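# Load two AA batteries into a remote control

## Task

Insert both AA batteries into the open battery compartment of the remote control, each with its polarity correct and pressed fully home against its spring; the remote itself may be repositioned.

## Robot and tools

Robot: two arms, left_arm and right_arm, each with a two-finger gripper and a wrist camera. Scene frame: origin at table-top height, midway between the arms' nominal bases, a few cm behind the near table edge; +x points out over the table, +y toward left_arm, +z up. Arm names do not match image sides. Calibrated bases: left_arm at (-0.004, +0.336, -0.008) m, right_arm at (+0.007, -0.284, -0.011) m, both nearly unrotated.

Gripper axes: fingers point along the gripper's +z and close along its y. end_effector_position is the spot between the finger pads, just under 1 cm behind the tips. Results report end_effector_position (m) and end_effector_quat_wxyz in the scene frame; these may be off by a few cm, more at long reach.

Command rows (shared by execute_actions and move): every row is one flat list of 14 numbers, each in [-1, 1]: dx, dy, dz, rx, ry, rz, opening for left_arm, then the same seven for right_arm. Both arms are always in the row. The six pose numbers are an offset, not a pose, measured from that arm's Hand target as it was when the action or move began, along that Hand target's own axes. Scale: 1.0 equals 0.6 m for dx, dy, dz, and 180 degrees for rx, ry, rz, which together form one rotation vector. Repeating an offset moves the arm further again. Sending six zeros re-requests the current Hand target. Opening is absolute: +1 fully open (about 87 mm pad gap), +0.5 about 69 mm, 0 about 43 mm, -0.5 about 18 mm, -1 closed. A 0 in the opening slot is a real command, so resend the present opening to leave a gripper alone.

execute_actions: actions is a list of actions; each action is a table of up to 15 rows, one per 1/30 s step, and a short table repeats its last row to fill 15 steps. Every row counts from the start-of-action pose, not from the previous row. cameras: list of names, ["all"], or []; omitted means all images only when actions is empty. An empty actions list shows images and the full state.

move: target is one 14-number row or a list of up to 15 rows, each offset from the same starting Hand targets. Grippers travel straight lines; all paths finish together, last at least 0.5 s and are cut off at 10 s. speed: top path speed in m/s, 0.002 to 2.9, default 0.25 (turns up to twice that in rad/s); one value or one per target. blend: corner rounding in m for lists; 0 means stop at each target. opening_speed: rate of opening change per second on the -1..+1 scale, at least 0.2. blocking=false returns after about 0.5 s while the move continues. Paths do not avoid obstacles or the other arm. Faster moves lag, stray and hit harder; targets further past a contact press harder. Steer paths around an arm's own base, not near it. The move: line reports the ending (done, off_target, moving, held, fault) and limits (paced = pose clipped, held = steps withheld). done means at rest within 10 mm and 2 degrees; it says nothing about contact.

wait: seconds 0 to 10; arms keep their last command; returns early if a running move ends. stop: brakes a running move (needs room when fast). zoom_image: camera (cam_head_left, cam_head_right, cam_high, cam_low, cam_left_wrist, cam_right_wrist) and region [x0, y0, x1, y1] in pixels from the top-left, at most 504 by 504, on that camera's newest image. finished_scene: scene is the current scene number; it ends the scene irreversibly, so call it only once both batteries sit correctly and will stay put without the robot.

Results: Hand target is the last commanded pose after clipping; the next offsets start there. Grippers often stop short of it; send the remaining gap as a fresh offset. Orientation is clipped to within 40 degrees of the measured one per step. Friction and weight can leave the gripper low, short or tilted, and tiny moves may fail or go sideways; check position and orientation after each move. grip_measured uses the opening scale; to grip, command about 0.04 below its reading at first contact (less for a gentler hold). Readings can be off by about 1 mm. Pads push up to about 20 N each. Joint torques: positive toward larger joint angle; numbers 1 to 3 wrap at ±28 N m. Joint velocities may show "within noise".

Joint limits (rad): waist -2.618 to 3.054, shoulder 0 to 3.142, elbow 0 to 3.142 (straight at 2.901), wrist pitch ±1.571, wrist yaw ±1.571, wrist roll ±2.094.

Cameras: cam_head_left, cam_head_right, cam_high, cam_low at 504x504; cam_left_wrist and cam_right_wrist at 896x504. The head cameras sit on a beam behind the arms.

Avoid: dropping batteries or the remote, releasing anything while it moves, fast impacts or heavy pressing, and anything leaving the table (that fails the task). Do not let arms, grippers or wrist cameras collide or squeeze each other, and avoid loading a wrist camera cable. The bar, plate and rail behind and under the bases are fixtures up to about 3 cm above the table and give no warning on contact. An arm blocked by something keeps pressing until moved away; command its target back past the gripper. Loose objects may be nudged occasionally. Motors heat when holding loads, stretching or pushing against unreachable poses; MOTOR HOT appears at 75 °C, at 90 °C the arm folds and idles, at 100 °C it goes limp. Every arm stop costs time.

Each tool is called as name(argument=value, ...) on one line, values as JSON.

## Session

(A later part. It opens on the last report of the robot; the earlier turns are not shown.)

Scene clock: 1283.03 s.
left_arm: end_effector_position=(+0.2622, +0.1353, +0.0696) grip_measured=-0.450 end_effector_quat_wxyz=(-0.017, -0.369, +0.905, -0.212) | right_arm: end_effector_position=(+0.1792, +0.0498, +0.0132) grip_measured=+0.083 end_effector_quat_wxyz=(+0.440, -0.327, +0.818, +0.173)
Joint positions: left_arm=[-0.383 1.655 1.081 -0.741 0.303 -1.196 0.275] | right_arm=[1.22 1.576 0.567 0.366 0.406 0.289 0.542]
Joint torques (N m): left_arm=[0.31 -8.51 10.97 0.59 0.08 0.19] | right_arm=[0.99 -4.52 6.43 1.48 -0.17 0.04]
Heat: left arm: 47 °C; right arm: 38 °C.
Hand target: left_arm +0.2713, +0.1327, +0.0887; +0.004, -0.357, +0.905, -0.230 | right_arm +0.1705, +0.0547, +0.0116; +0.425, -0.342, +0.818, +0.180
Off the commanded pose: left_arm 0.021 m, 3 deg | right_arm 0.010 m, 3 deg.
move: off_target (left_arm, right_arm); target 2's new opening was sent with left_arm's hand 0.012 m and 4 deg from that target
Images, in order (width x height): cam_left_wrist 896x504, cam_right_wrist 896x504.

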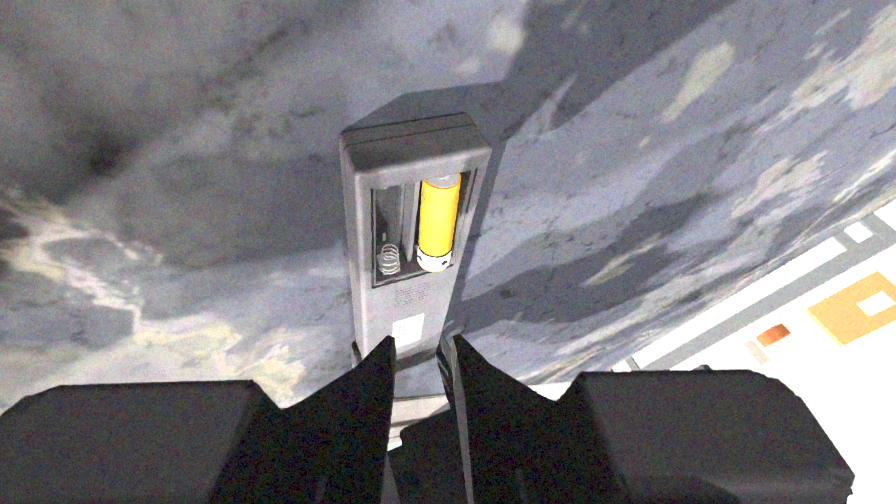

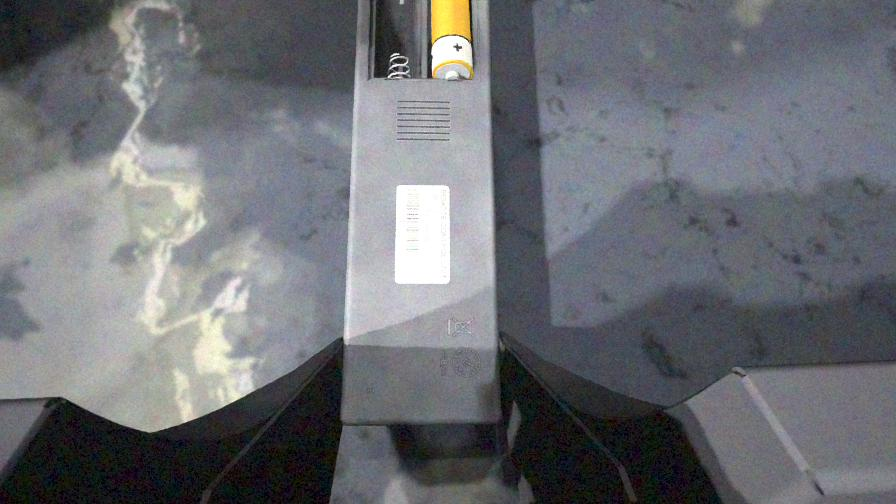

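move(target=[0.0227, -0.0159, 0.0611, -0.14, 0.0493, -0.0107, -0.97, 0, 0, 0, 0, 0, 0, 0.0], speed=0.15, opening_speed=0.8, cameras=["cam_right_wrist", "cam_left_wrist"])

zoom_image(camera="cam_left_wrist", region=[310, 170, 530, 350])

Scene clock: 1317.37 s.
left_arm: end_effector_position=(+0.2674, +0.1091, +0.0555) grip_measured=-0.970 end_effector_quat_wxyz=(-0.160, -0.360, +0.918, -0.044) | right_arm: end_effector_position=(+0.1792, +0.0498, +0.0132) grip_measured=+0.083 end_effector_quat_wxyz=(+0.440, -0.327, +0.818, +0.173)
Joint positions: left_arm=[-0.461 2.121 1.641 -1.272 0.274 -1.187 0.015] | right_arm=[1.22 1.576 0.567 0.366 0.406 0.289 0.542]
Joint torques (N m): left_arm=[-0.59 -9.02 10.26 -0.09 0.02 0.16] | right_arm=[1.02 -4.49 6.43 1.47 -0.17 0.03]
Motor temperatures (°C): left_arm=[28 49 49 33 29 24 28] | right_arm=[23 33 38 32 26 26 29]
Heat: left arm: 49 °C; right arm: 38 °C.
Hand target: left_arm +0.2736, +0.1026, +0.0621; -0.147, -0.345, +0.925, -0.054 | right_arm +0.1705, +0.0547, +0.0116; +0.425, -0.342, +0.818, +0.180
Off the commanded pose: left_arm 0.011 m, 3 deg | right_arm 0.010 m, 3 deg.
move: off_target (left_arm, right_arm)
Images, in order (width x height): cam_left_wrist 896x504, cam_right_wrist 896x504.

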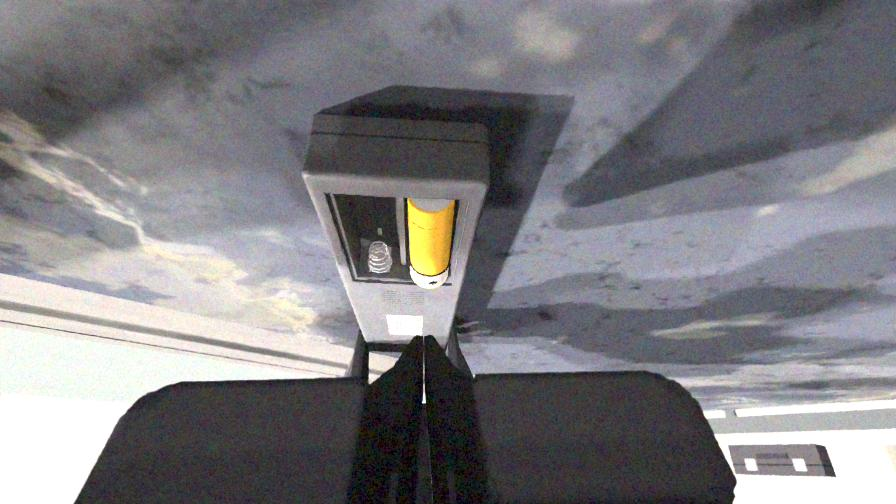

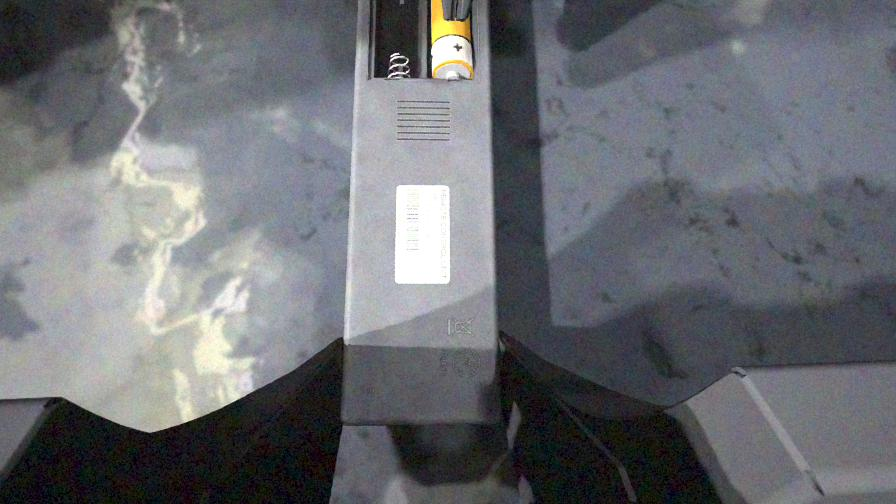

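Scaled by 2.291 from the camera's 896x504 image, which has a finer 1280x720 frame.

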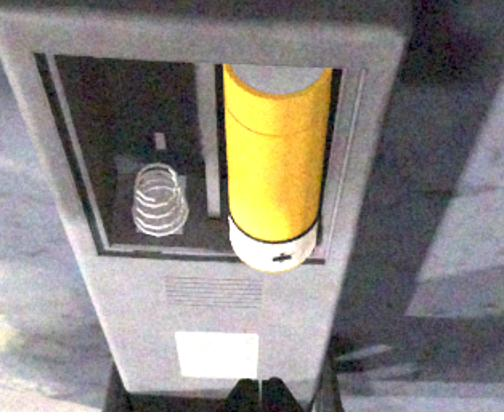

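move(target=[-0.008, 0.0041, 0.0246, 0, 0, 0, -0.97, 0, 0, 0, 0, 0, 0, 0.0], speed=0.1, cameras=["cam_left_wrist"])

zoom_image(camera="cam_left_wrist", region=[330, 210, 510, 360])

Scene clock: 1338.57 s.
left_arm: end_effector_position=(+0.2722, +0.1070, +0.0512) grip_measured=-0.970 end_effector_quat_wxyz=(-0.152, -0.357, +0.920, -0.052) | right_arm: end_effector_position=(+0.1792, +0.0498, +0.0132) grip_measured=+0.083 end_effector_quat_wxyz=(+0.440, -0.327, +0.818, +0.173)
Joint positions: left_arm=[-0.461 2.124 1.633 -1.238 0.272 -1.184 0.015] | right_arm=[1.22 1.576 0.567 0.366 0.406 0.289 0.542]
Joint torques (N m): left_arm=[-0.34 -9.01 5.5 0.19 0.01 0.16] | right_arm=[0.99 -4.49 6.39 1.49 -0.18 0.03]
Heat: left arm: 51 °C; right arm: 38 °C.
Hand target: left_arm +0.2719, +0.1044, +0.0466; -0.147, -0.345, +0.925, -0.054 | right_arm +0.1705, +0.0547, +0.0116; +0.425, -0.342, +0.818, +0.180
Off the commanded pose: left_arm 0.005 m, 2 deg | right_arm 0.010 m, 3 deg.
move: off_target (right_arm)
Images, in order (width x height): cam_left_wrist 896x504.

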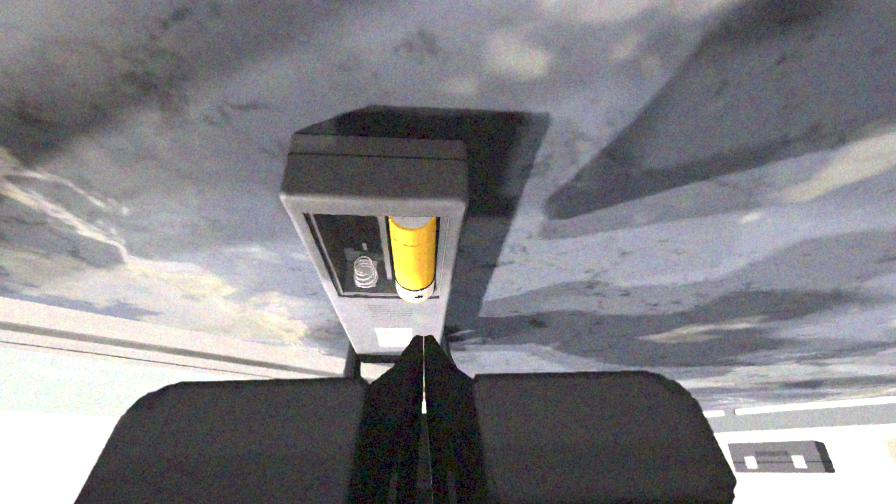

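Scaled by 2.800 from the camera's 896x504 image, which has a finer 1280x720 frame.

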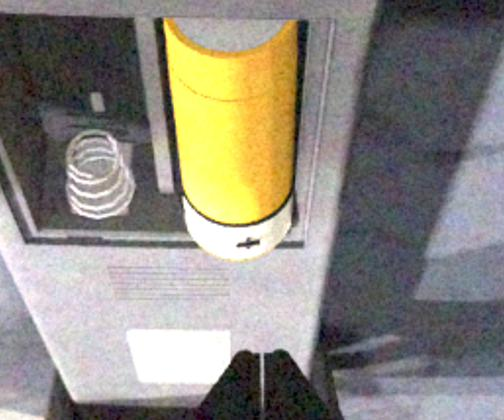

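move(target=[-0.0216, 0.005, 0.0771, 0, 0, 0, -0.97, 0, 0, 0, 0, 0, 0, 0.0], speed=0.06, cameras=["cam_right_wrist"])

zoom_image(camera="cam_right_wrist", region=[340, 0, 500, 120])

Scene clock: 1353.17 s.
left_arm: end_effector_position=(+0.2672, +0.1078, +0.0320) grip_measured=-0.970 end_effector_quat_wxyz=(-0.171, -0.359, +0.915, -0.071) | right_arm: end_effector_position=(+0.1788, +0.0501, +0.0137) grip_measured=+0.083 end_effector_quat_wxyz=(+0.440, -0.328, +0.818, +0.173)
Joint positions: left_arm=[-0.441 2.129 1.541 -1.146 0.324 -1.167 0.015] | right_arm=[1.222 1.575 0.567 0.366 0.406 0.289 0.542]
Joint torques (N m): left_arm=[-1.76 -5.78 1.72 0.86 -0.46 0.11] | right_arm=[0.96 -4.51 6.45 1.48 -0.17 0.04]
Heat: left arm: 51 °C; right arm: 38 °C.
Hand target: left_arm +0.2684, +0.1055, -0.0014; -0.147, -0.345, +0.925, -0.054 | right_arm +0.1705, +0.0547, +0.0116; +0.425, -0.342, +0.818, +0.180
Off the commanded pose: left_arm 0.033 m, 4 deg | right_arm 0.010 m, 3 deg.
move: off_target (left_arm, right_arm)
Images, in order (width x height): cam_right_wrist 896x504.

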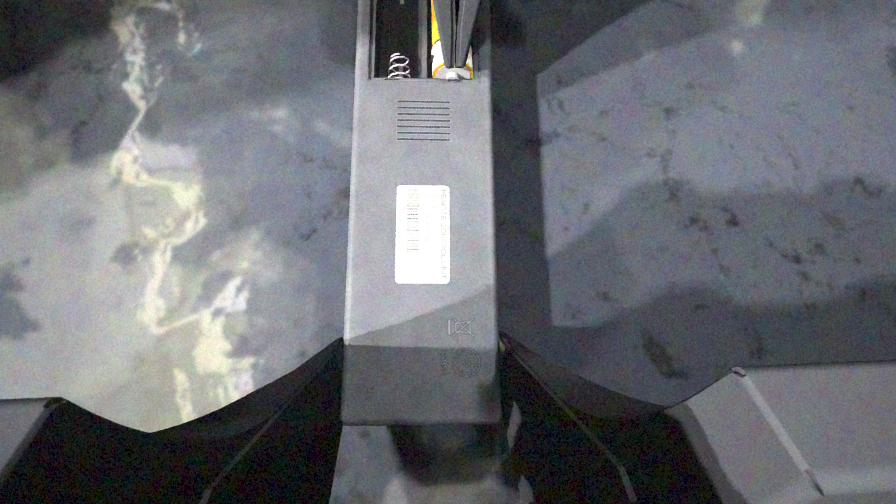

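Scaled by 3.150 from the camera's 896x504 image, which has a finer 1280x720 frame.

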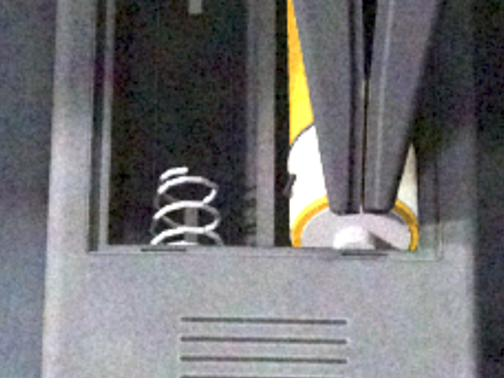

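move(target=[-0.0052, 0, 0.0159, 0, 0, 0, -0.97, 0, 0, 0, 0, 0, 0, 0.0], speed=0.06)

Scene clock: 1362.07 s.
left_arm: end_effector_position=(+0.2670, +0.1082, +0.0317) grip_measured=-0.970 end_effector_quat_wxyz=(-0.175, -0.361, +0.913, -0.079) | right_arm: end_effector_position=(+0.1788, +0.0501, +0.0137) grip_measured=+0.083 end_effector_quat_wxyz=(+0.440, -0.328, +0.818, +0.173)
Joint positions: left_arm=[-0.433 2.124 1.527 -1.133 0.34 -1.164 0.015] | right_arm=[1.222 1.575 0.567 0.366 0.406 0.289 0.542]
Joint torques (N m): left_arm=[-2.14 -4.46 1.05 1.02 -0.62 0.11] | right_arm=[0.98 -4.52 6.39 1.47 -0.18 0.04]
Heat: left arm: 49 °C; right arm: 38 °C.
Hand target: left_arm +0.2684, +0.1055, -0.0114; -0.147, -0.345, +0.925, -0.054 | right_arm +0.1705, +0.0547, +0.0116; +0.425, -0.342, +0.818, +0.180
Off the commanded pose: left_arm 0.043 m, 5 deg | right_arm 0.010 m, 3 deg.
move: off_target (left_arm, right_arm)

move(target=[0.04, 0, -0.125, 0, 0, 0, -0.97, 0, 0, 0, 0, 0, 0, 0.0], speed=0.15, cameras=["cam_right_wrist", "cam_left_wrist"])

zoom_image(camera="cam_right_wrist", region=[340, 0, 500, 120])

zoom_image(camera="cam_left_wrist", region=[310, 170, 530, 350])

Scene clock: 1368.03 s.
left_arm: end_effector_position=(+0.2623, +0.1114, +0.0517) grip_measured=-0.970 end_effector_quat_wxyz=(-0.165, -0.349, +0.922, -0.040) | right_arm: end_effector_position=(+0.1787, +0.0500, +0.0132) grip_measured=+0.083 end_effector_quat_wxyz=(+0.440, -0.328, +0.818, +0.173)
Joint positions: left_arm=[-0.462 2.122 1.624 -1.27 0.274 -1.162 0.015] | right_arm=[1.222 1.576 0.567 0.366 0.406 0.289 0.542]
Joint torques (N m): left_arm=[-0.44 -11.52 9.95 -0.11 0.01 0] | right_arm=[0.94 -4.51 6.39 1.49 -0.17 0.04]
Motor temperatures (°C): left_arm=[28 48 44 32 29 24 27] | right_arm=[23 33 38 32 26 26 30]
Heat: left arm: 48 °C; right arm: 38 °C.
Hand target: left_arm +0.2688, +0.1056, +0.0673; -0.147, -0.345, +0.925, -0.054 | right_arm +0.1705, +0.0547, +0.0116; +0.425, -0.342, +0.818, +0.180
Off the commanded pose: left_arm 0.018 m, 3 deg | right_arm 0.010 m, 2 deg.
move: off_target (left_arm)
Images, in order (width x height): cam_left_wrist 896x504, cam_right_wrist 896x504.

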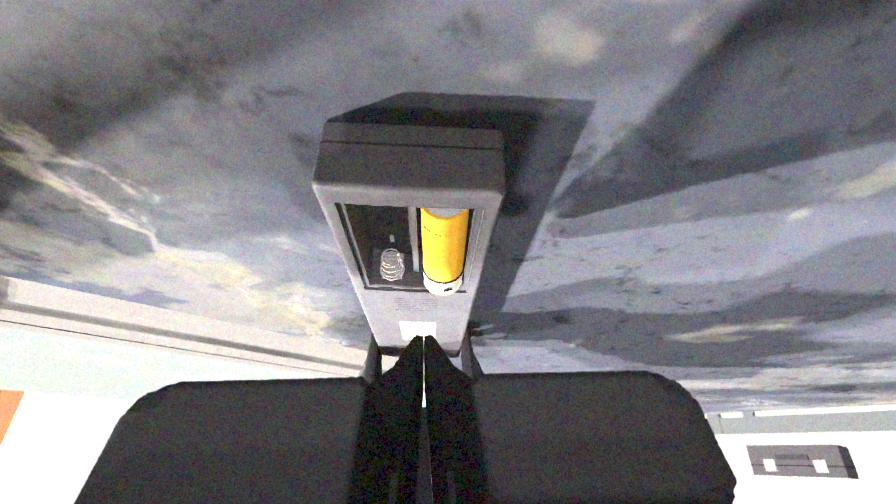

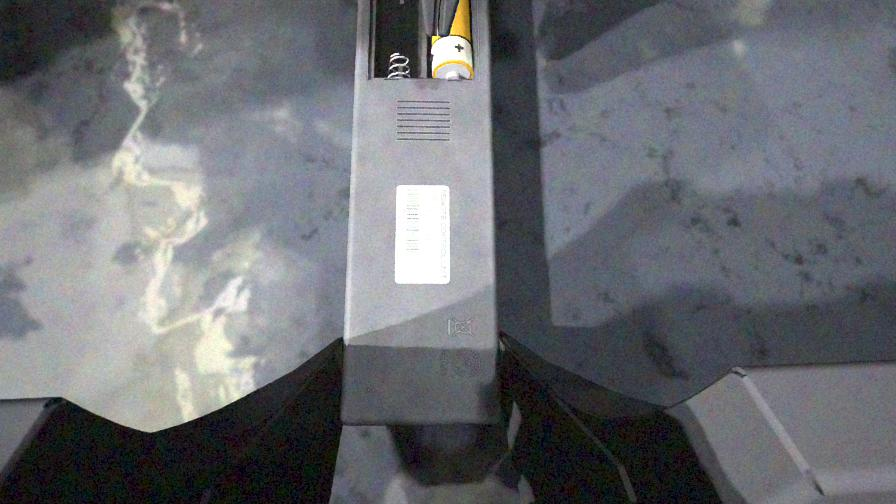

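Scaled by 3.150 from the camera's 896x504 image, which has a finer 1280x720 frame.

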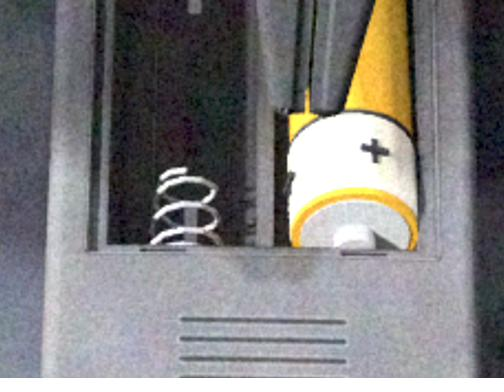

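Scaled by 2.291 from the camera's 896x504 image, which has a finer 1280x720 frame.

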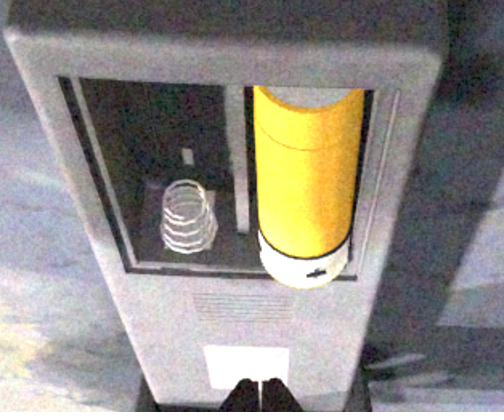

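zoom_image(camera="cam_right_wrist", region=[410, 40, 490, 100])

zoom_image(camera="cam_left_wrist", region=[350, 230, 490, 320])

Scaled by 6.300 from the camera's 896x504 image, which has a finer 1280x720 frame.

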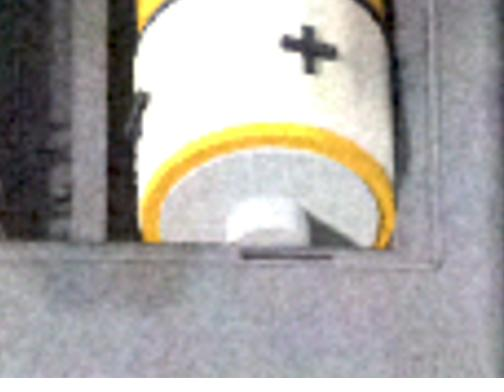

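Scaled by 3.600 from the camera's 896x504 image, which has a finer 1280x720 frame.

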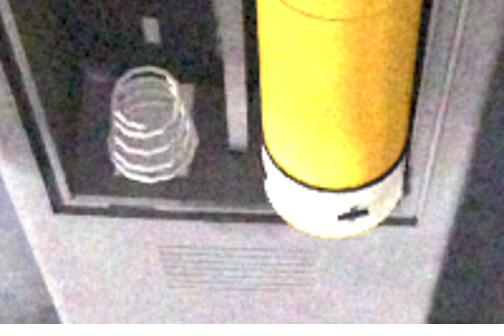

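move(target=[-0.013, -0.0026, 0.0507, 0, 0, 0, -0.43, 0, 0, 0, 0, 0, 0, 0.0], speed=0.1, opening_speed=0.8, cameras=["cam_right_wrist", "cam_left_wrist"])

zoom_image(camera="cam_right_wrist", region=[340, 0, 500, 120])

zoom_image(camera="cam_left_wrist", region=[310, 190, 530, 370])

Scene clock: 1471.83 s.
left_arm: end_effector_position=(+0.2684, +0.1081, +0.0396) grip_measured=-0.430 end_effector_quat_wxyz=(-0.152, -0.347, +0.924, -0.054) | right_arm: end_effector_position=(+0.1787, +0.0500, +0.0132) grip_measured=+0.083 end_effector_quat_wxyz=(+0.440, -0.328, +0.818, +0.173)
Joint positions: left_arm=[-0.462 2.125 1.587 -1.192 0.274 -1.162 0.285] | right_arm=[1.222 1.576 0.567 0.366 0.406 0.289 0.542]
Joint torques (N m): left_arm=[-0.79 -8.99 5.52 0.19 0.02 -0.03] | right_arm=[0.99 -4.51 6.42 1.48 -0.18 0.03]
Motor temperatures (°C): left_arm=[28 54 48 30 28 24 27] | right_arm=[23 32 39 31 26 26 30]
Heat: left arm: 54 °C; right arm: 39 °C.
Hand target: left_arm +0.2683, +0.1032, +0.0360; -0.147, -0.345, +0.925, -0.054 | right_arm +0.1705, +0.0547, +0.0116; +0.425, -0.342, +0.818, +0.180
Off the commanded pose: left_arm 0.006 m, 1 deg | right_arm 0.010 m, 2 deg.
move: done
Images, in order (width x height): cam_left_wrist 896x504, cam_right_wrist 896x504.

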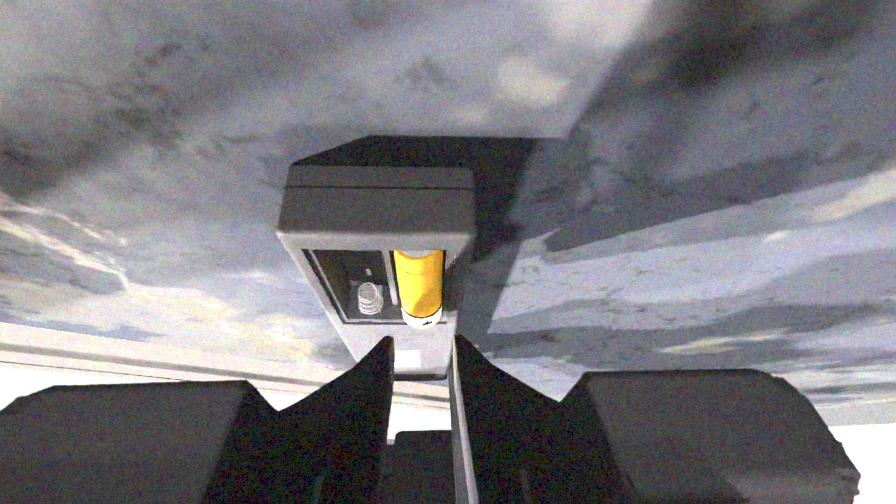

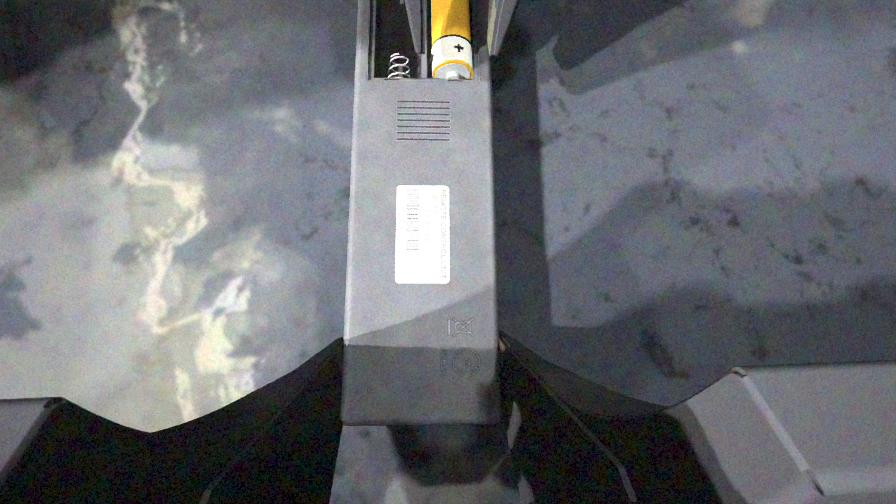

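Scaled by 3.150 from the camera's 896x504 image, which has a finer 1280x720 frame.

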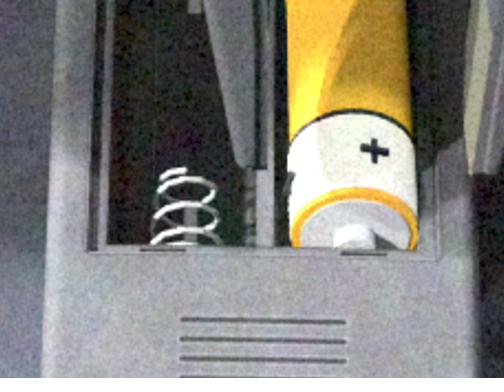

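Scaled by 2.291 from the camera's 896x504 image, which has a finer 1280x720 frame.

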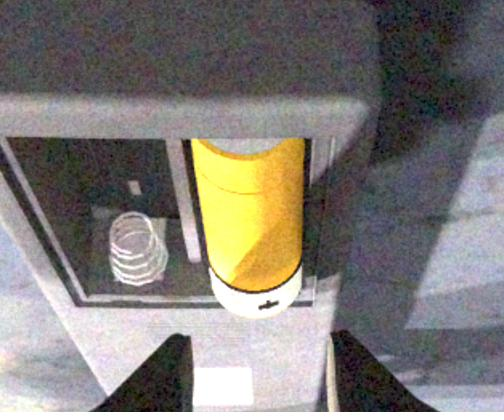

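move(target=[-0.0077, 0.015, 0.0238, 0, 0, 0, -0.43, 0, 0, 0, 0, 0, 0, 0.0], speed=0.08, cameras=["cam_right_wrist"])

zoom_image(camera="cam_right_wrist", region=[340, 0, 500, 120])

Scene clock: 1486.50 s.
left_arm: end_effector_position=(+0.2619, +0.1104, +0.0302) grip_measured=-0.430 end_effector_quat_wxyz=(-0.162, -0.351, +0.920, -0.058) | right_arm: end_effector_position=(+0.1787, +0.0500, +0.0132) grip_measured=+0.083 end_effector_quat_wxyz=(+0.440, -0.328, +0.818, +0.173)
Joint positions: left_arm=[-0.455 2.118 1.527 -1.149 0.294 -1.162 0.285] | right_arm=[1.222 1.576 0.567 0.366 0.406 0.289 0.542]
Joint torques (N m): left_arm=[-0.58 -9.37 3.47 0.37 -0.14 0.07] | right_arm=[0.88 -4.51 6.41 1.48 -0.17 0.05]
Motor temperatures (°C): left_arm=[28 55 46 30 28 24 27] | right_arm=[23 32 39 31 26 26 30]
Heat: left arm: 55 °C; right arm: 39 °C.
Hand target: left_arm +0.2623, +0.1100, +0.0210; -0.147, -0.345, +0.925, -0.054 | right_arm +0.1705, +0.0547, +0.0116; +0.425, -0.342, +0.818, +0.180
Off the commanded pose: left_arm 0.009 m, 2 deg | right_arm 0.010 m, 2 deg.
move: done
Images, in order (width x height): cam_right_wrist 896x504.

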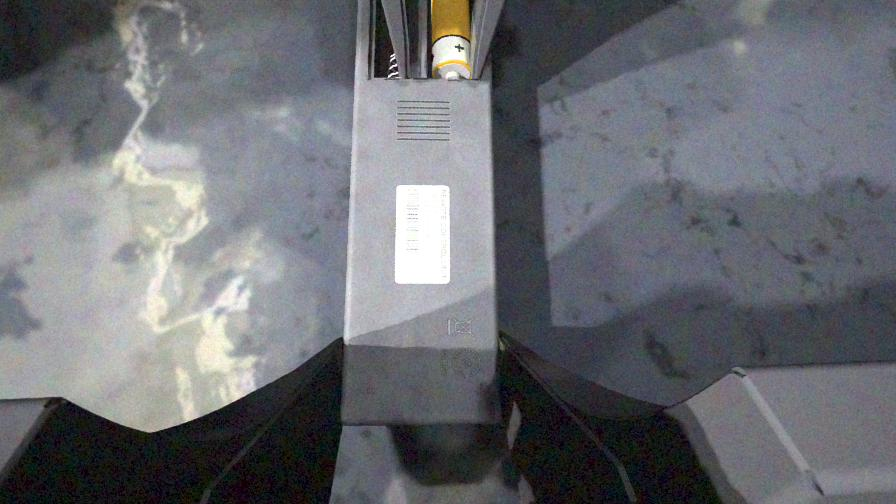

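Scaled by 3.150 from the camera's 896x504 image, which has a finer 1280x720 frame.

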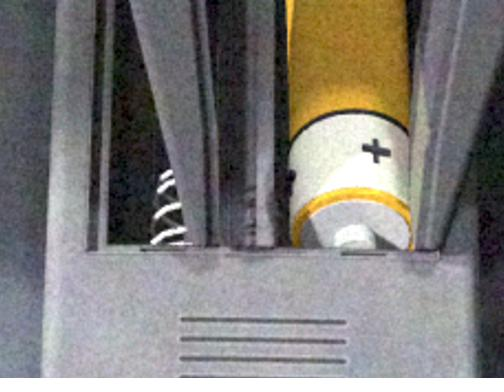

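move(target=[[-0.0052, 0, 0.0159, 0, 0, 0, -0.43, 0, 0, 0, 0, 0, 0, 0.0], [-0.0052, 0, 0.0159, 0, 0, 0, -0.75, 0, 0, 0, 0, 0, 0, 0.0]], speed=0.08, opening_speed=0.4, cameras=["cam_right_wrist"])

zoom_image(camera="cam_right_wrist", region=[340, 0, 500, 120])

Scene clock: 1501.03 s.
left_arm: end_effector_position=(+0.2651, +0.1072, +0.0296) grip_measured=-0.649 end_effector_quat_wxyz=(-0.163, -0.353, +0.919, -0.074) | right_arm: end_effector_position=(+0.1787, +0.0500, +0.0132) grip_measured=+0.083 end_effector_quat_wxyz=(+0.440, -0.328, +0.818, +0.173)
Joint positions: left_arm=[-0.449 2.113 1.513 -1.117 0.317 -1.162 0.175] | right_arm=[1.222 1.576 0.567 0.366 0.406 0.289 0.542]
Joint torques (N m): left_arm=[-1.02 -7.87 2.82 0.41 -0.38 0.09] | right_arm=[0.91 -4.49 6.42 1.48 -0.17 0.04]
Motor temperatures (°C): left_arm=[28 55 45 30 28 24 27] | right_arm=[23 32 39 31 26 26 30]
Heat: left arm: 55 °C; right arm: 39 °C.
Hand target: left_arm +0.2623, +0.1100, +0.0109; -0.147, -0.345, +0.925, -0.054 | right_arm +0.1705, +0.0547, +0.0116; +0.425, -0.342, +0.818, +0.180
Off the commanded pose: left_arm 0.019 m, 3 deg | right_arm 0.010 m, 2 deg.
move: off_target (left_arm); target 2's new opening was sent with left_arm's hand 0.019 m and 3 deg from that target
Images, in order (width x height): cam_right_wrist 896x504.

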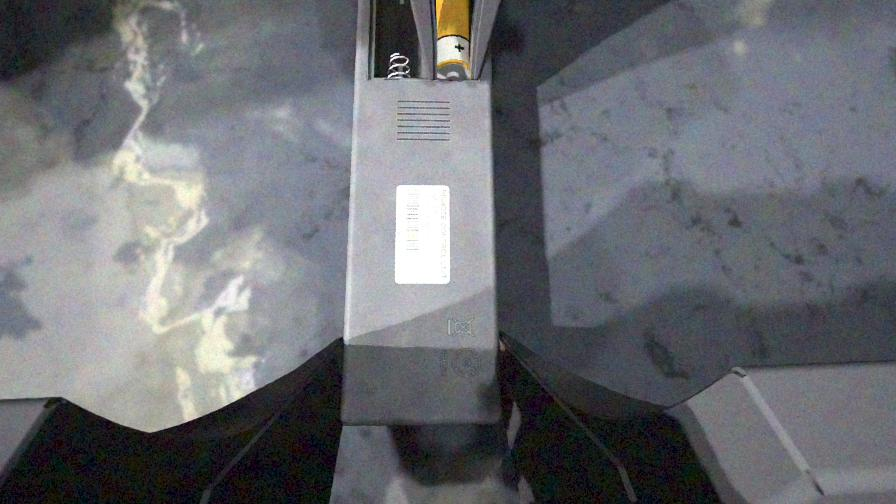

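Scaled by 3.150 from the camera's 896x504 image, which has a finer 1280x720 frame.

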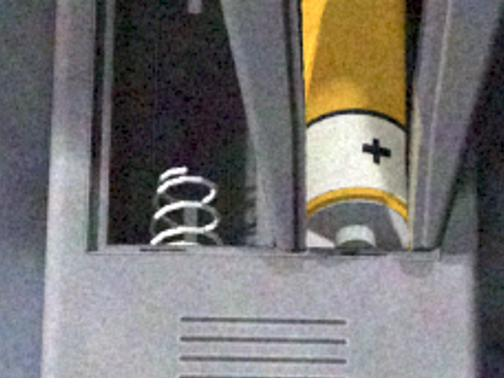

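move(target=[-0.0697, 0.0001, -0.0226, 0, -0.03, 0, -0.8, 0, 0, 0, 0, 0, 0, 0.0], speed=0.08, cameras=["cam_right_wrist"])

zoom_image(camera="cam_right_wrist", region=[340, 0, 500, 120])

Scene clock: 1563.87 s.
left_arm: end_effector_position=(+0.2749, +0.1185, +0.0290) grip_measured=-0.799 end_effector_quat_wxyz=(-0.156, -0.351, +0.920, -0.075) | right_arm: end_effector_position=(+0.1781, +0.0504, +0.0130) grip_measured=+0.083 end_effector_quat_wxyz=(+0.438, -0.329, +0.818, +0.174)
Joint positions: left_arm=[-0.415 2.124 1.533 -1.127 0.303 -1.124 0.1] | right_arm=[1.222 1.576 0.567 0.366 0.402 0.287 0.542]
Joint torques (N m): left_arm=[1.17 -7.05 8.23 0.26 -1.28 0.21] | right_arm=[0.91 -4.52 6.42 1.48 -0.17 0.04]
Heat: left arm: 53 °C; right arm: 39 °C.
Hand target: left_arm +0.2955, +0.1389, +0.0109; -0.104, -0.348, +0.931, -0.037 | right_arm +0.1705, +0.0547, +0.0116; +0.425, -0.342, +0.818, +0.180
Off the commanded pose: left_arm 0.034 m, 8 deg | right_arm 0.009 m, 2 deg.
move: off_target (left_arm)
Images, in order (width x height): cam_right_wrist 896x504.

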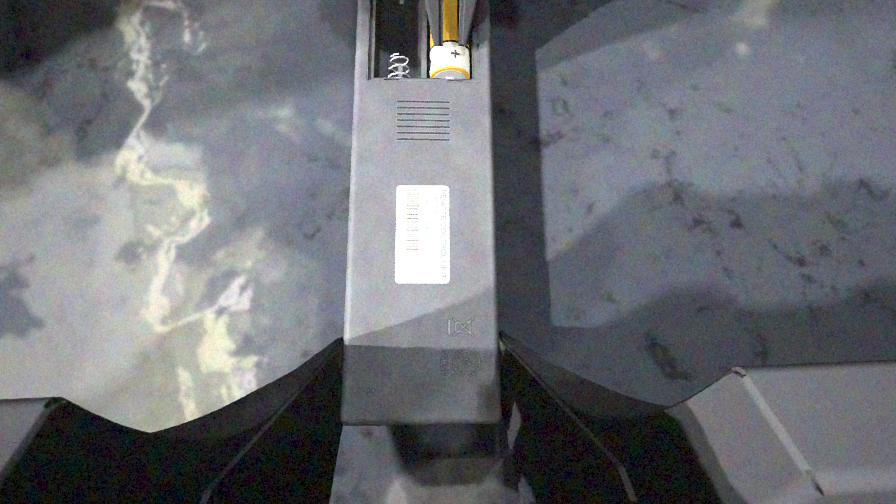

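Scaled by 3.150 from the camera's 896x504 image, which has a finer 1280x720 frame.

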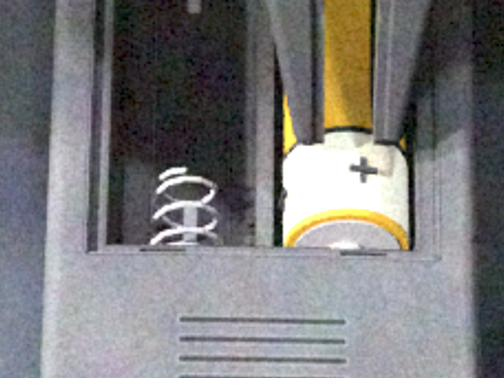

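move(target=[[0.0455, 0.0004, 0.0102, 0, 0, 0, -0.8, 0, 0, 0, 0, 0, 0, 0.0], [0.0455, 0.0004, 0.0102, 0, 0, 0, -0.55, 0, 0, 0, 0, 0, 0, 0.0], [0.073, 0.0008, -0.1117, 0, 0, 0, -0.55, 0, 0, 0, 0, 0, 0, 0.0]], speed=0.1, opening_speed=0.6, cameras=["cam_right_wrist", "cam_left_wrist"])

zoom_image(camera="cam_right_wrist", region=[340, 0, 500, 120])

zoom_image(camera="cam_left_wrist", region=[310, 170, 530, 350])

Scene clock: 1583.13 s.
left_arm: end_effector_position=(+0.2667, +0.1286, +0.0684) grip_measured=-0.550 end_effector_quat_wxyz=(-0.127, -0.345, +0.930, -0.019) | right_arm: end_effector_position=(+0.1772, +0.0509, +0.0129) grip_measured=+0.083 end_effector_quat_wxyz=(+0.438, -0.332, +0.817, +0.175)
Joint positions: left_arm=[-0.455 2.073 1.65 -1.324 0.186 -1.152 0.225] | right_arm=[1.223 1.576 0.567 0.366 0.399 0.284 0.542]
Joint torques (N m): left_arm=[-0.66 -11.84 10 -0.07 -0.04 -0.15] | right_arm=[0.88 -4.48 6.42 1.49 -0.17 0.04]
Heat: left arm: 52 °C; right arm: 39 °C.
Hand target: left_arm +0.2741, +0.1207, +0.0859; -0.104, -0.348, +0.931, -0.037 | right_arm +0.1705, +0.0547, +0.0116; +0.425, -0.342, +0.818, +0.180
Off the commanded pose: left_arm 0.021 m, 3 deg | right_arm 0.008 m, 2 deg.
move: off_target (left_arm); target 2's new opening was sent with left_arm's hand 0.019 m and 5 deg from that target
Images, in order (width x height): cam_left_wrist 896x504, cam_right_wrist 896x504.

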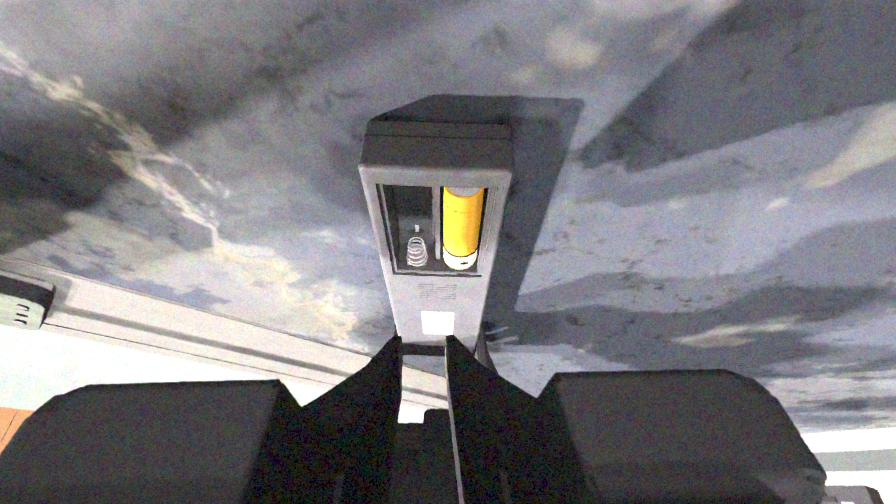

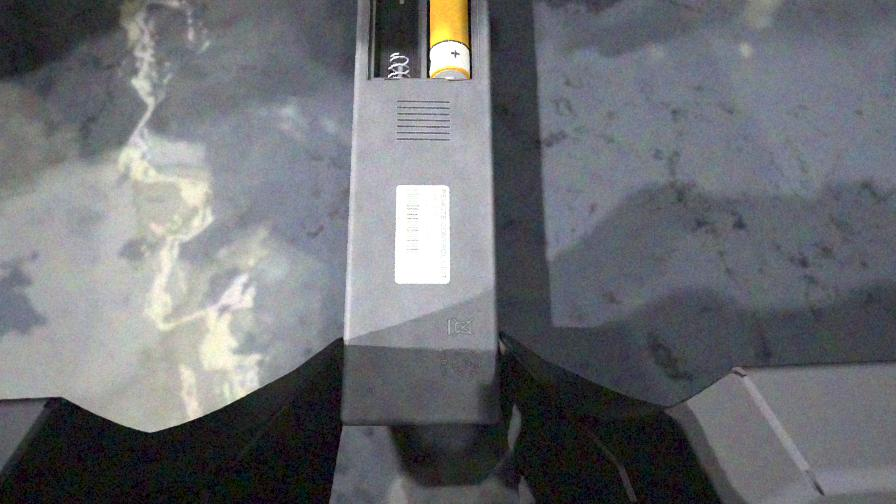

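Scaled by 3.150 from the camera's 896x504 image, which has a finer 1280x720 frame.

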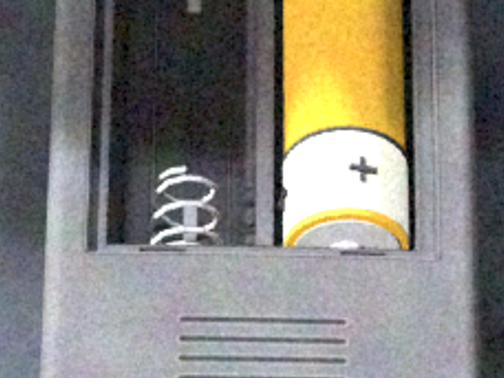

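Scaled by 2.291 from the camera's 896x504 image, which has a finer 1280x720 frame.

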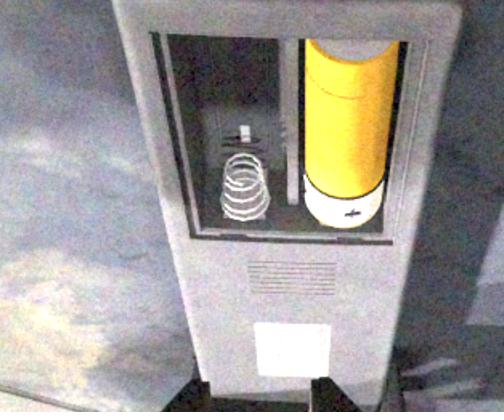

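move(target=[[0.0, 0.0, -0.04, 0, 0, 0, -0.55, 0, 0, 0, 0, 0, 0, 0.0], [-0.185, 0.127, -0.0908, -0.0063, -0.0706, 0.0666, -0.2, 0, 0, 0, 0, 0, 0, 0.0]], speed=0.2, blend=[0.02, 0], opening_speed=0.8, cameras=["cam_left_wrist"])

Scene clock: 1614.70 s.
left_arm: end_effector_position=(+0.3123, +0.2573, +0.1066) grip_measured=-0.200 end_effector_quat_wxyz=(-0.025, -0.262, +0.965, +0.005) | right_arm: end_effector_position=(+0.1772, +0.0509, +0.0129) grip_measured=+0.083 end_effector_quat_wxyz=(+0.438, -0.332, +0.817, +0.175)
Joint positions: left_arm=[-0.182 1.977 1.733 -1.396 -0.016 -0.711 0.4] | right_arm=[1.223 1.576 0.567 0.366 0.399 0.284 0.542]
Joint torques (N m): left_arm=[-0.31 -11.97 5.65 0.39 -0.14 0.18] | right_arm=[0.87 -4.49 6.41 1.48 -0.17 0.04]
Motor temperatures (°C): left_arm=[28 55 44 29 29 24 27] | right_arm=[23 32 39 31 26 26 30]
Heat: left arm: 55 °C; right arm: 39 °C.
Hand target: left_arm +0.3150, +0.2570, +0.1149; +0.001, -0.250, +0.968, +0.000 | right_arm +0.1705, +0.0547, +0.0116; +0.425, -0.342, +0.818, +0.180
Off the commanded pose: left_arm 0.009 m, 3 deg | right_arm 0.008 m, 2 deg.
move: off_target (left_arm); blend cut to 0.012 m at target 1; target 2's new opening was sent with left_arm's hand 0.009 m and 3 deg from that target
Images, in order (width x height): cam_left_wrist 896x504.

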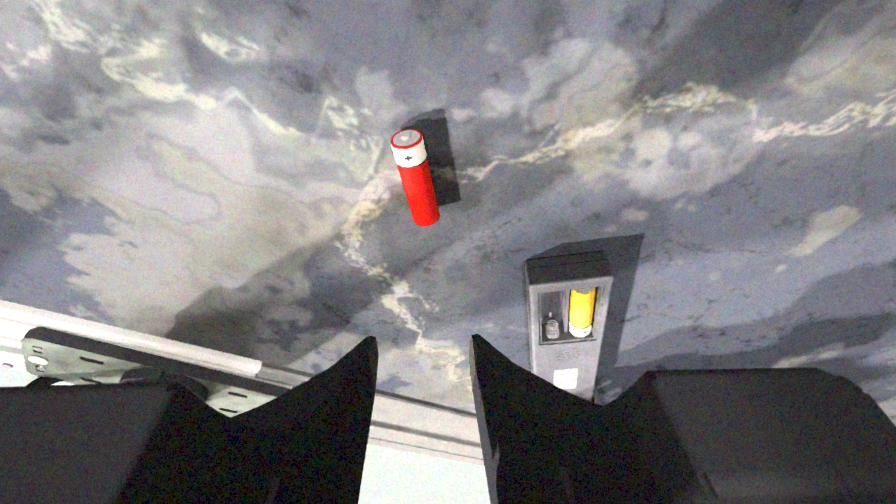

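move(target=[[-0.0258, 0.0387, 0.0782, 0, 0, -0.0583, -0.2, 0, 0, 0, 0, 0, 0, 0.0], [-0.0302, 0.0153, 0.0882, 0, 0, -0.0583, -0.3, 0, 0, 0, 0, 0, 0, 0.0]], speed=0.12, opening_speed=0.8, cameras=["cam_left_wrist"])

zoom_image(camera="cam_left_wrist", region=[310, 150, 530, 350])

Scene clock: 1652.73 s.
left_arm: end_effector_position=(+0.3136, +0.2769, +0.0589) grip_measured=-0.300 end_effector_quat_wxyz=(-0.022, -0.331, +0.943, +0.004) | right_arm: end_effector_position=(+0.1772, +0.0509, +0.0129) grip_measured=+0.083 end_effector_quat_wxyz=(+0.438, -0.332, +0.817, +0.175)
Joint positions: left_arm=[-0.111 1.961 1.526 -1.195 -0.018 -0.785 0.35] | right_arm=[1.223 1.576 0.567 0.366 0.399 0.284 0.542]
Joint torques (N m): left_arm=[-0.49 -8.34 8.98 0.41 -0.14 -0.13] | right_arm=[0.87 -4.49 6.45 1.48 -0.16 0.05]
Motor temperatures (°C): left_arm=[28 57 43 29 28 24 27] | right_arm=[23 32 40 31 26 26 30]
Heat: left arm: 57 °C; right arm: 40 °C.
Hand target: left_arm +0.3266, +0.2738, +0.0620; +0.001, -0.337, +0.941, +0.000 | right_arm +0.1705, +0.0547, +0.0116; +0.425, -0.342, +0.818, +0.180
Off the commanded pose: left_arm 0.014 m, 3 deg | right_arm 0.008 m, 2 deg.
move: off_target (left_arm); target 2's new opening was sent with left_arm's hand 0.014 m and 3 deg from that target
Images, in order (width x height): cam_left_wrist 896x504.

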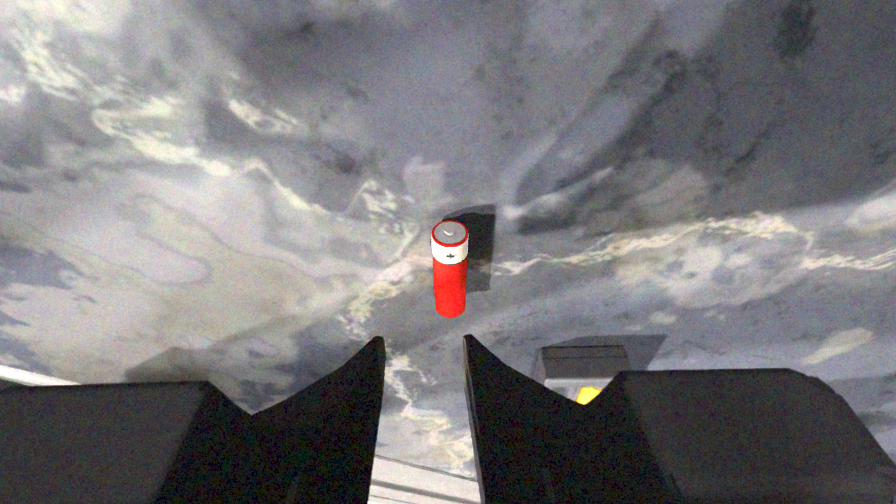

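Scaled by 2.291 from the camera's 896x504 image, which has a finer 1280x720 frame.

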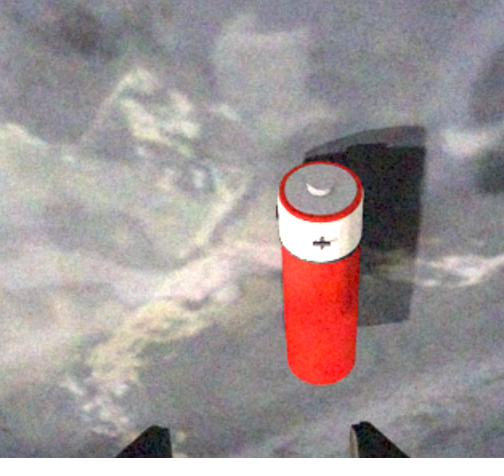

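move(target=[-0.0148, -0.0102, 0.04, 0, 0, 0, -0.35, 0, 0, 0, 0, 0, 0, 0.0], speed=0.1, opening_speed=0.8, cameras=["cam_left_wrist"])

zoom_image(camera="cam_left_wrist", region=[330, 220, 510, 370])

Scene clock: 1673.67 s.
left_arm: end_effector_position=(+0.3276, +0.2748, +0.0380) grip_measured=-0.350 end_effector_quat_wxyz=(-0.017, -0.331, +0.943, +0.001) | right_arm: end_effector_position=(+0.1772, +0.0509, +0.0129) grip_measured=+0.083 end_effector_quat_wxyz=(+0.438, -0.332, +0.817, +0.175)
Joint positions: left_arm=[-0.111 2.02 1.526 -1.124 -0.018 -0.785 0.325] | right_arm=[1.223 1.576 0.567 0.366 0.399 0.284 0.542]
Joint torques (N m): left_arm=[0.13 -8.65 7.5 0.44 -0.15 -0.06] | right_arm=[0.87 -4.49 6.45 1.48 -0.17 0.04]
Motor temperatures (°C): left_arm=[28 56 45 29 28 24 27] | right_arm=[23 32 40 31 26 26 30]
Heat: left arm: 56 °C; right arm: 40 °C.
Hand target: left_arm +0.3374, +0.2747, +0.0380; +0.001, -0.337, +0.941, +0.000 | right_arm +0.1705, +0.0547, +0.0116; +0.425, -0.342, +0.818, +0.180
Off the commanded pose: left_arm 0.010 m, 2 deg | right_arm 0.008 m, 2 deg.
move: done
Images, in order (width x height): cam_left_wrist 896x504.

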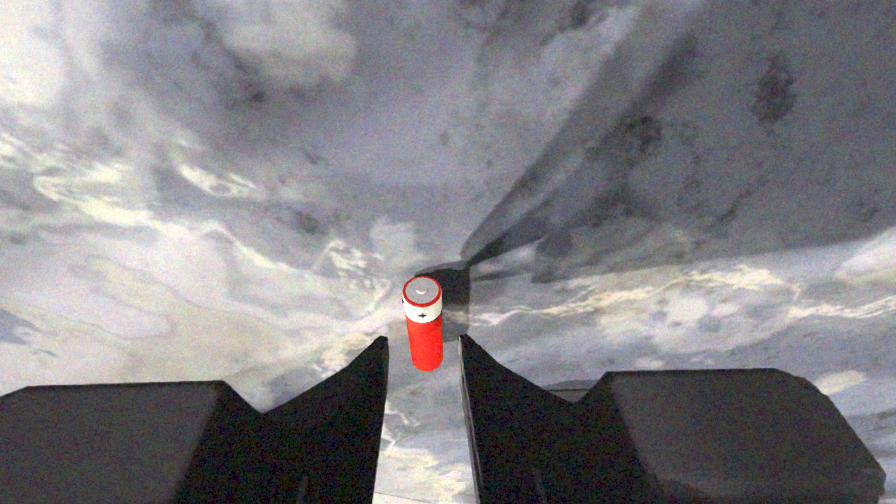

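Scaled by 2.800 from the camera's 896x504 image, which has a finer 1280x720 frame.

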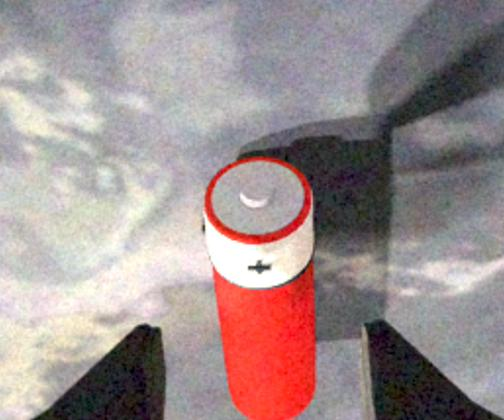

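move(target=[[0.0067, 0, 0.0358, 0, 0, 0, -0.35, 0, 0, 0, 0, 0, 0, 0.0], [0.0067, 0, 0.0358, 0, 0, 0, -0.75, 0, 0, 0, 0, 0, 0, 0.0]], speed=0.08, opening_speed=0.5, cameras=["cam_left_wrist"])

zoom_image(camera="cam_left_wrist", region=[330, 240, 510, 390])

Scene clock: 1692.23 s.
left_arm: end_effector_position=(+0.3297, +0.2740, +0.0197) grip_measured=-0.617 end_effector_quat_wxyz=(-0.010, -0.331, +0.944, -0.002) | right_arm: end_effector_position=(+0.1772, +0.0509, +0.0129) grip_measured=+0.083 end_effector_quat_wxyz=(+0.438, -0.332, +0.817, +0.175)
Joint positions: left_arm=[-0.111 2.032 1.47 -1.041 -0.018 -0.785 0.192] | right_arm=[1.223 1.576 0.567 0.366 0.399 0.284 0.542]
Joint torques (N m): left_arm=[-0.34 -8.68 5.75 0.48 -0.15 -0.11] | right_arm=[0.91 -4.49 6.43 1.49 -0.17 0.04]
Motor temperatures (°C): left_arm=[27 55 44 29 28 24 27] | right_arm=[23 32 40 31 26 26 30]
Heat: left arm: 55 °C; right arm: 40 °C.
Hand target: left_arm +0.3343, +0.2722, +0.0165; +0.001, -0.337, +0.941, +0.000 | right_arm +0.1705, +0.0547, +0.0116; +0.425, -0.342, +0.818, +0.180
Off the commanded pose: left_arm 0.006 m, 1 deg | right_arm 0.008 m, 2 deg.
move: done
Images, in order (width x height): cam_left_wrist 896x504.

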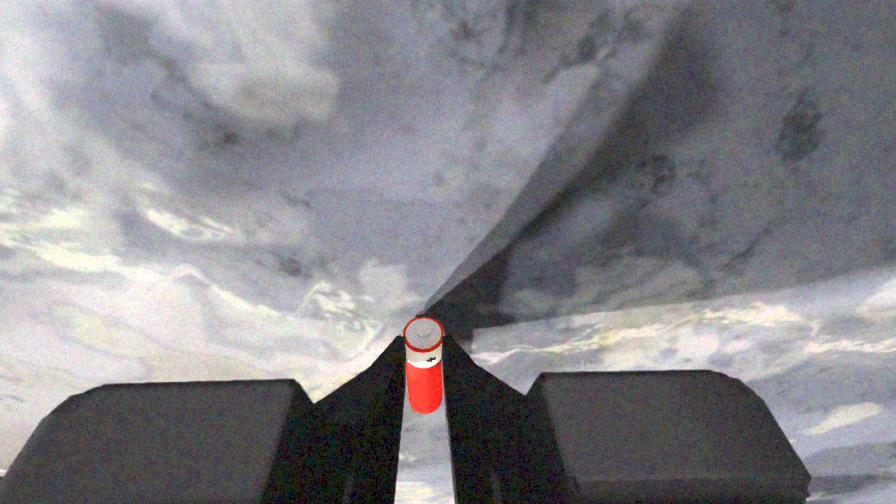

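Scaled by 2.800 from the camera's 896x504 image, which has a finer 1280x720 frame.

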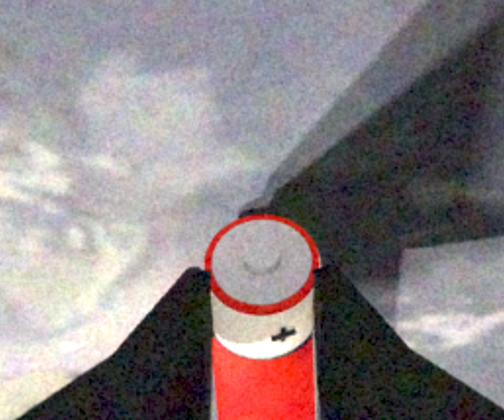

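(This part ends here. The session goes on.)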